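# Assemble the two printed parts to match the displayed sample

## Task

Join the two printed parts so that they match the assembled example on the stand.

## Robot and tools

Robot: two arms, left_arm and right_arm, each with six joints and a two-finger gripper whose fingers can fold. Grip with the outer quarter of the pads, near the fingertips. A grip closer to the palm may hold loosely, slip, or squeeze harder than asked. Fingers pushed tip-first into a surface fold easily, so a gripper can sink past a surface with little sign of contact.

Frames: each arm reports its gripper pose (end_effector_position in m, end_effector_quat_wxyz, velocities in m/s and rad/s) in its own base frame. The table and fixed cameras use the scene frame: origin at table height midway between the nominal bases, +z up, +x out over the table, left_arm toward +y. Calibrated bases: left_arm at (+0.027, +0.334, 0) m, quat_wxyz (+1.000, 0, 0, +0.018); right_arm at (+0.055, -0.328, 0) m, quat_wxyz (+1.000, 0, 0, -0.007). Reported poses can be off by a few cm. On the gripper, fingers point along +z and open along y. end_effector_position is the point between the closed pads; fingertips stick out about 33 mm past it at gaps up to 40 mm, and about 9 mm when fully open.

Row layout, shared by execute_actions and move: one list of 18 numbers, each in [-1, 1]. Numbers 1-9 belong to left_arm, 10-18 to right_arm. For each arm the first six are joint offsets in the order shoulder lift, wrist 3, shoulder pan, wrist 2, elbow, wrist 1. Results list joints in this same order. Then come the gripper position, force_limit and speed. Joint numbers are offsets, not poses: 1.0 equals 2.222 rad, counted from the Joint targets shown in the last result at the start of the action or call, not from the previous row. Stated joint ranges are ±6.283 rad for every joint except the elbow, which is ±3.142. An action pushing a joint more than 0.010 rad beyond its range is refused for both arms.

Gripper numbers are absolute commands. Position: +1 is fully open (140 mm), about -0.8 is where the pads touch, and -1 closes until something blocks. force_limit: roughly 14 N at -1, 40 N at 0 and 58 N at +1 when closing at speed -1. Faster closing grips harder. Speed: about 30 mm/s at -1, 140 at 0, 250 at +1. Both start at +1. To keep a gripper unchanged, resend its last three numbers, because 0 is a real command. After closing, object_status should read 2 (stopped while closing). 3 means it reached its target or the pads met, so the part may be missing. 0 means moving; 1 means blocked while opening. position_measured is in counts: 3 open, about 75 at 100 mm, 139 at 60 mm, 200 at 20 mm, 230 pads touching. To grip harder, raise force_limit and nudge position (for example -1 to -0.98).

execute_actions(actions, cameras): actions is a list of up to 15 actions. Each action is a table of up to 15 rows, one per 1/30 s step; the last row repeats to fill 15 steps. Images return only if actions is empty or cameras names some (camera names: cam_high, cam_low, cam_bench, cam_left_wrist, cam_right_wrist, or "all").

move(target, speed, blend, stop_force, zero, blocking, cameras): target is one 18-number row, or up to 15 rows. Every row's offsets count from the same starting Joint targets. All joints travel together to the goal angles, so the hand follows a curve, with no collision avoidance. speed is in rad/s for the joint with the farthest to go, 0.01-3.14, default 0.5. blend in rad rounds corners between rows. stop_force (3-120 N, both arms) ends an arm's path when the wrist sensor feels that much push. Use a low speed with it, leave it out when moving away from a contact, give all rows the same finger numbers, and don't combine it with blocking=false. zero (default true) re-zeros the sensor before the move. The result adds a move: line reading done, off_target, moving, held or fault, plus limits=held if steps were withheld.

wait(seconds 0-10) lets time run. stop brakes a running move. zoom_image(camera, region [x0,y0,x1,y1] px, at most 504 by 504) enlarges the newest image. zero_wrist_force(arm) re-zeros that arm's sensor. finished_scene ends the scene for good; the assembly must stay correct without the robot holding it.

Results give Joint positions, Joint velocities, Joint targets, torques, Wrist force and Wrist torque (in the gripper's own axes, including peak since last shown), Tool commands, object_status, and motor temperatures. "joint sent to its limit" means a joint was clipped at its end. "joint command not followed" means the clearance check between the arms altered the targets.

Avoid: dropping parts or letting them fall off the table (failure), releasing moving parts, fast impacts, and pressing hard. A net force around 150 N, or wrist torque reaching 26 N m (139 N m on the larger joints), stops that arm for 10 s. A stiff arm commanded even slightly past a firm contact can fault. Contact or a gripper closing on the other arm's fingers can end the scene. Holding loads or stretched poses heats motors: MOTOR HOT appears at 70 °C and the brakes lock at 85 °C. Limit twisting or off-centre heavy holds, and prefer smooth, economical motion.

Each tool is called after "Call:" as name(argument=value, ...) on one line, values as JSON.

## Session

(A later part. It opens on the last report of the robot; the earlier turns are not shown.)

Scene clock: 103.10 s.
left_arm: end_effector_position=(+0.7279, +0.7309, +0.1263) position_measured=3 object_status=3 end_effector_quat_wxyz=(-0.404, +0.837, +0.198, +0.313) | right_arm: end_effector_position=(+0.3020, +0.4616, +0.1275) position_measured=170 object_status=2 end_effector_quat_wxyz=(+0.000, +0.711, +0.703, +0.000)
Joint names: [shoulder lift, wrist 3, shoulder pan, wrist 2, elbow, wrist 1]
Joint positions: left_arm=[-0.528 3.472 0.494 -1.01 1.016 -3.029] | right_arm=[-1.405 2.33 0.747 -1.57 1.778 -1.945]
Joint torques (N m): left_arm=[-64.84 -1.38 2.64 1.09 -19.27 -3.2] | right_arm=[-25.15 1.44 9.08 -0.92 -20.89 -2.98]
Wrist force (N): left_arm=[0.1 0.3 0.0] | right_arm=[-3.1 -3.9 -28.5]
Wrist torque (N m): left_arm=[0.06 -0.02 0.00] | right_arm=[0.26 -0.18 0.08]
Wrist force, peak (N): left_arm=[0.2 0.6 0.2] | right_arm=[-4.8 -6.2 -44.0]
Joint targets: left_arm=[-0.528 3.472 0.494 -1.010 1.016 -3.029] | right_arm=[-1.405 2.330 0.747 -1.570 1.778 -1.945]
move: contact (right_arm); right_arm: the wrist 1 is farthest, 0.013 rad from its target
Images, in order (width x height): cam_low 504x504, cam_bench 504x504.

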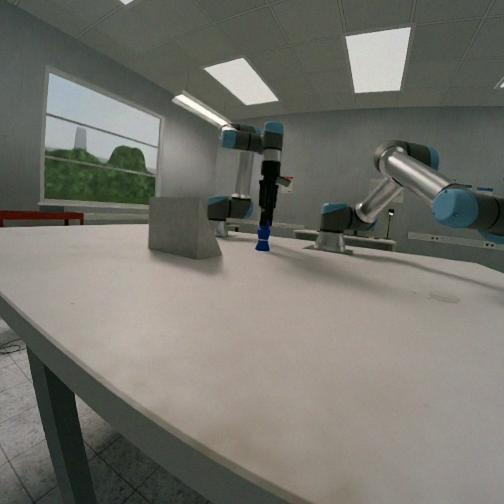

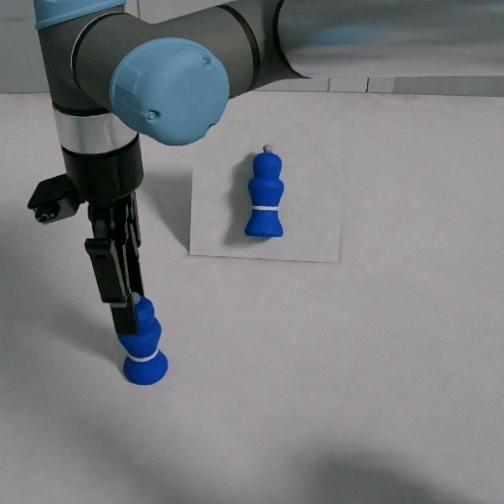

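Call:
move(target=[0,0,0,0,0,0,1,1,1,-0.0004,0,0,0,-0.001,0.0014,-1,0,-1])

Call:
move(target=[0,0,0,0,0,0,1,1,1,0,0,0,0,0,0,0.6,0,-1], cameras=["cam_bench","cam_low","cam_right_wrist"])

Call:
zoom_image(camera="cam_low", region=[230, 190, 300, 260])

Call:
zoom_image(camera="cam_bench", region=[80, 260, 200, 400])

Scene clock: 107.33 s.
left_arm: end_effector_position=(+0.7279, +0.7309, +0.1263) position_measured=3 object_status=3 end_effector_quat_wxyz=(-0.404, +0.837, +0.198, +0.313) | right_arm: end_effector_position=(+0.3020, +0.4617, +0.1287) position_measured=170 object_status=2 end_effector_quat_wxyz=(+0.000, +0.711, +0.703, +0.000)
Joint names: [shoulder lift, wrist 3, shoulder pan, wrist 2, elbow, wrist 1]
Joint positions: left_arm=[-0.528 3.472 0.494 -1.01 1.016 -3.029] | right_arm=[-1.406 2.33 0.747 -1.57 1.776 -1.941]
Joint torques (N m): left_arm=[-65.39 -1.33 2.23 1.14 -19.05 -3.17] | right_arm=[-41.28 1.46 8.94 -0.88 -29.9 -2.32]
Wrist force (N): left_arm=[0.0 0.2 0.0] | right_arm=[-0.1 -0.5 0.1]
Wrist torque (N m): left_arm=[0.04 0.00 0.00] | right_arm=[-0.02 0.00 0.04]
Wrist force, peak (N): left_arm=[0.1 0.7 0.3] | right_arm=[-3.4 -4.0 -28.6]
Joint targets: left_arm=[-0.528 3.472 0.494 -1.010 1.016 -3.029] | right_arm=[-1.406 2.330 0.747 -1.570 1.776 -1.942]
move: done

Scene clock: 110.00 s.
left_arm: end_effector_position=(+0.7279, +0.7309, +0.1263) position_measured=3 object_status=3 end_effector_quat_wxyz=(-0.404, +0.837, +0.198, +0.313) | right_arm: end_effector_position=(+0.3020, +0.4617, +0.1287) position_measured=53 object_status=0 end_effector_quat_wxyz=(+0.000, +0.711, +0.703, +0.000)
Joint names: [shoulder lift, wrist 3, shoulder pan, wrist 2, elbow, wrist 1]
Joint positions: left_arm=[-0.528 3.472 0.494 -1.01 1.016 -3.029] | right_arm=[-1.406 2.33 0.747 -1.57 1.776 -1.942]
Joint torques (N m): left_arm=[-66.54 -1.55 2.61 1.19 -18.78 -3.17] | right_arm=[-40.17 1.33 8.62 -0.92 -23.94 -4.05]
Wrist force (N): left_arm=[0.0 0.0 0.0] | right_arm=[0.0 -0.1 0.1]
Wrist torque (N m): left_arm=[-0.01 0.00 0.01] | right_arm=[0.01 -0.02 0.05]
Wrist force, peak (N): left_arm=[0.1 0.6 -0.1] | right_arm=[-0.2 -0.5 0.4]
Joint targets: left_arm=[-0.528 3.472 0.494 -1.010 1.016 -3.029] | right_arm=[-1.406 2.330 0.747 -1.570 1.776 -1.942]
move: done
Images, in order (width x height): cam_low 504x504, cam_bench 504x504, cam_right_wrist 672x504.

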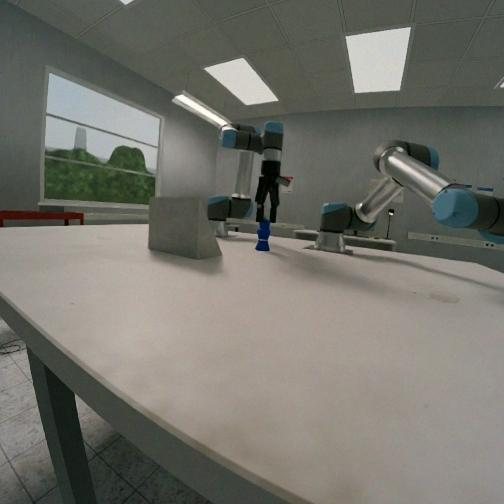

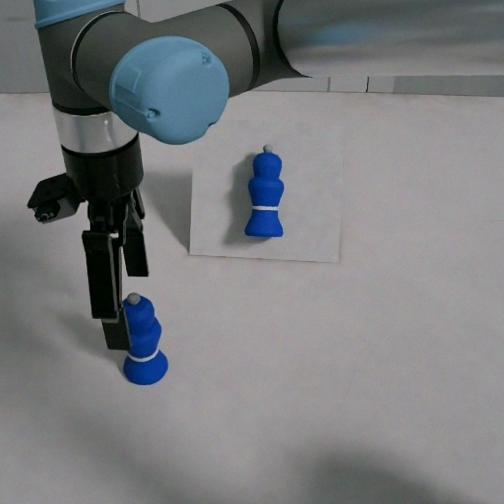

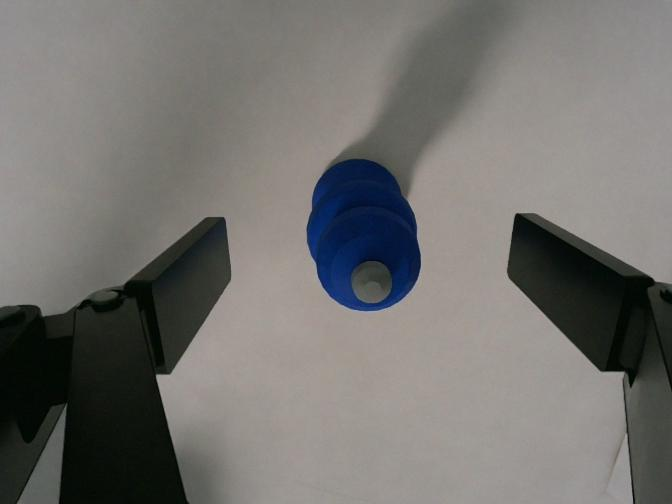

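Scaled by 7.200 from the camera's 504x504 image, which has a finer 720x720 frame.

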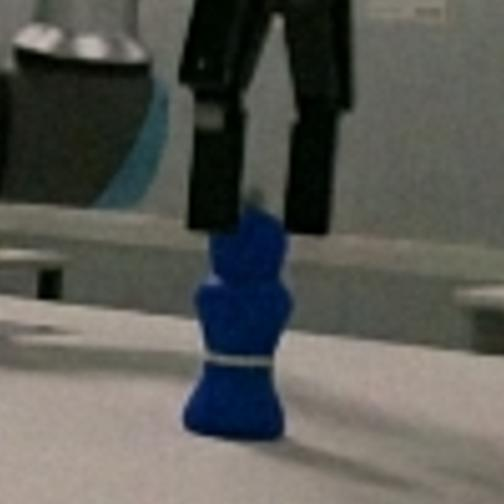

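Scaled by 3.600 from the camera's 504x504 image, which has a finer 720x720 frame.

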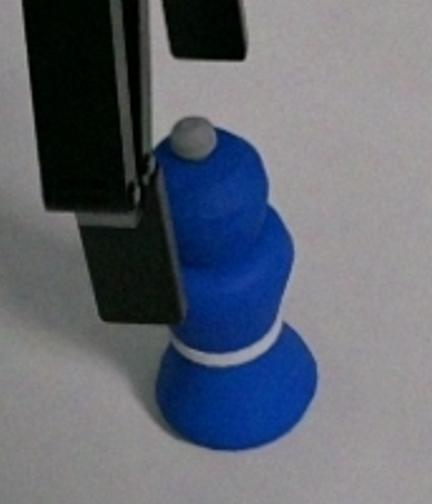

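Call:
move(target=[[0,0,0,0,0,0,1,1,1,-0.0300,0,0,0,-0.0780,0.1080,0.6,0,-1],[0,0,0,0,0,0,1,1,1,-0.06,0,-0.35,0,-0.1560,0.2160,0.6,0,-1]], blend=[0.05,0], speed=0.6, cameras=["cam_bench","cam_high","cam_low"])

Call:
zoom_image(camera="cam_bench", region=[80, 260, 200, 400])

Call:
zoom_image(camera="cam_low", region=[230, 190, 300, 260])

Call:
zoom_image(camera="cam_bench", region=[220, 130, 310, 250])

Scene clock: 118.90 s.
left_arm: end_effector_position=(+0.7279, +0.7309, +0.1263) position_measured=3 object_status=3 end_effector_quat_wxyz=(-0.404, +0.837, +0.198, +0.313) | right_arm: end_effector_position=(+0.5070, +0.1181, +0.3192) position_measured=53 object_status=3 end_effector_quat_wxyz=(+0.000, +0.925, +0.381, +0.001)
Joint names: [shoulder lift, wrist 3, shoulder pan, wrist 2, elbow, wrist 1]
Joint positions: left_arm=[-0.528 3.472 0.494 -1.01 1.016 -3.029] | right_arm=[-1.539 2.33 -0.031 -1.57 1.429 -1.462]
Joint torques (N m): left_arm=[-65.49 -1.36 2.01 1.3 -18.67 -3.27] | right_arm=[-17.17 1.37 -7.99 0.67 -17.19 -3.44]
Wrist force (N): left_arm=[0.0 0.4 0.0] | right_arm=[0.3 -0.3 0.0]
Wrist torque (N m): left_arm=[0.08 0.00 0.00] | right_arm=[-0.02 -0.12 0.00]
Wrist force, peak (N): left_arm=[0.0 0.5 0.3] | right_arm=[1.8 -2.9 -1.3]
Joint targets: left_arm=[-0.528 3.472 0.494 -1.010 1.016 -3.029] | right_arm=[-1.539 2.330 -0.031 -1.570 1.429 -1.462]
move: done
Images, in order (width x height): cam_high 504x504, cam_low 504x504, cam_bench 504x504.

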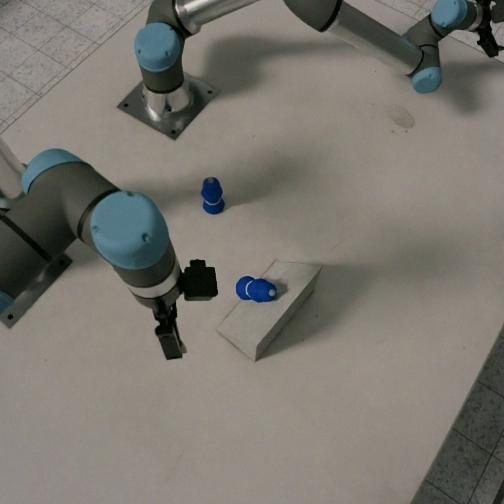

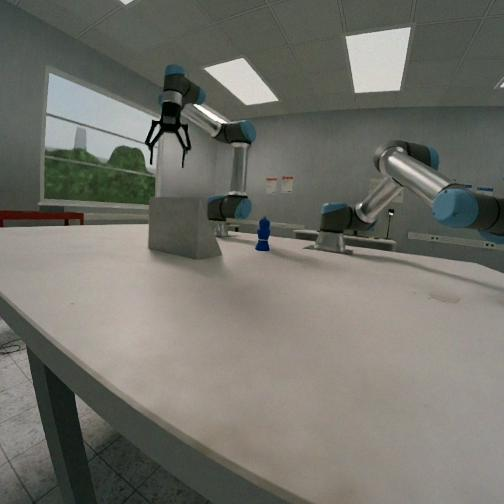

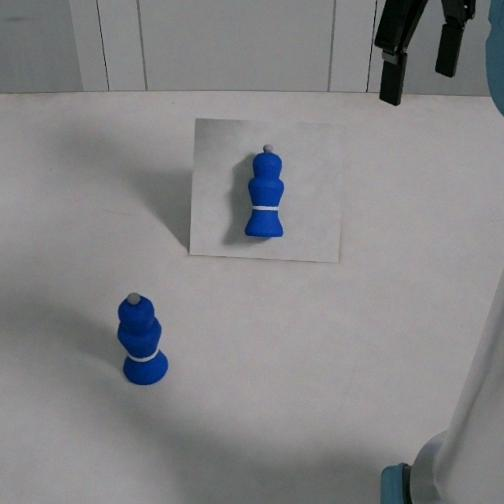

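Scaled by 3.600 from the camera's 504x504 image, which has a finer 720x720 frame.

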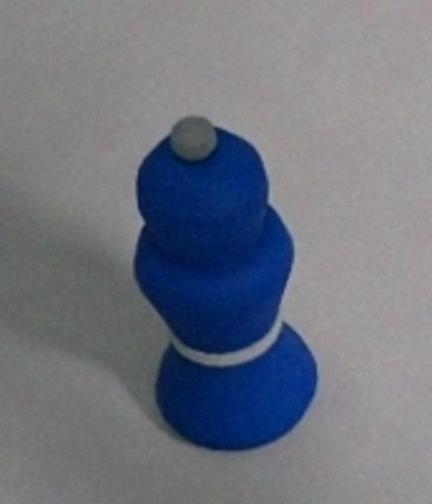

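Scaled by 7.200 from the camera's 504x504 image, which has a finer 720x720 frame.

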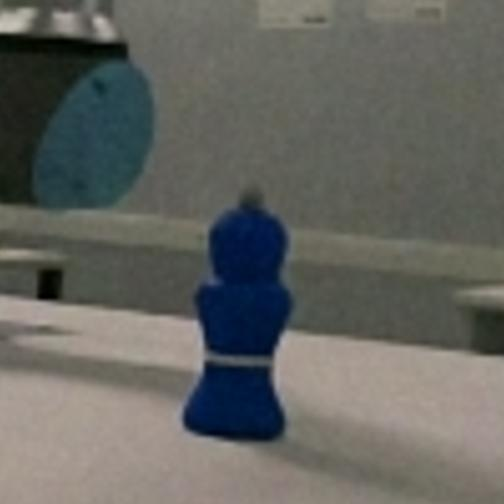

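Scaled by 4.200 from the camera's 504x504 image, which has a finer 720x720 frame.

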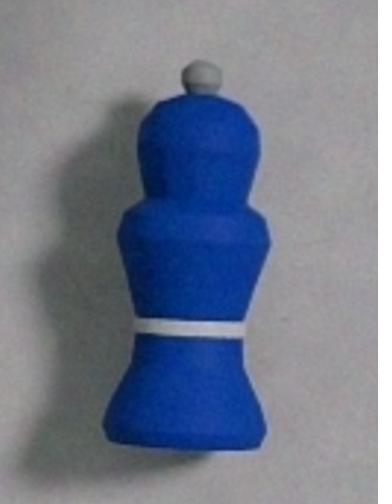

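Call:
finished_scene()

The scene is finished: the task was done.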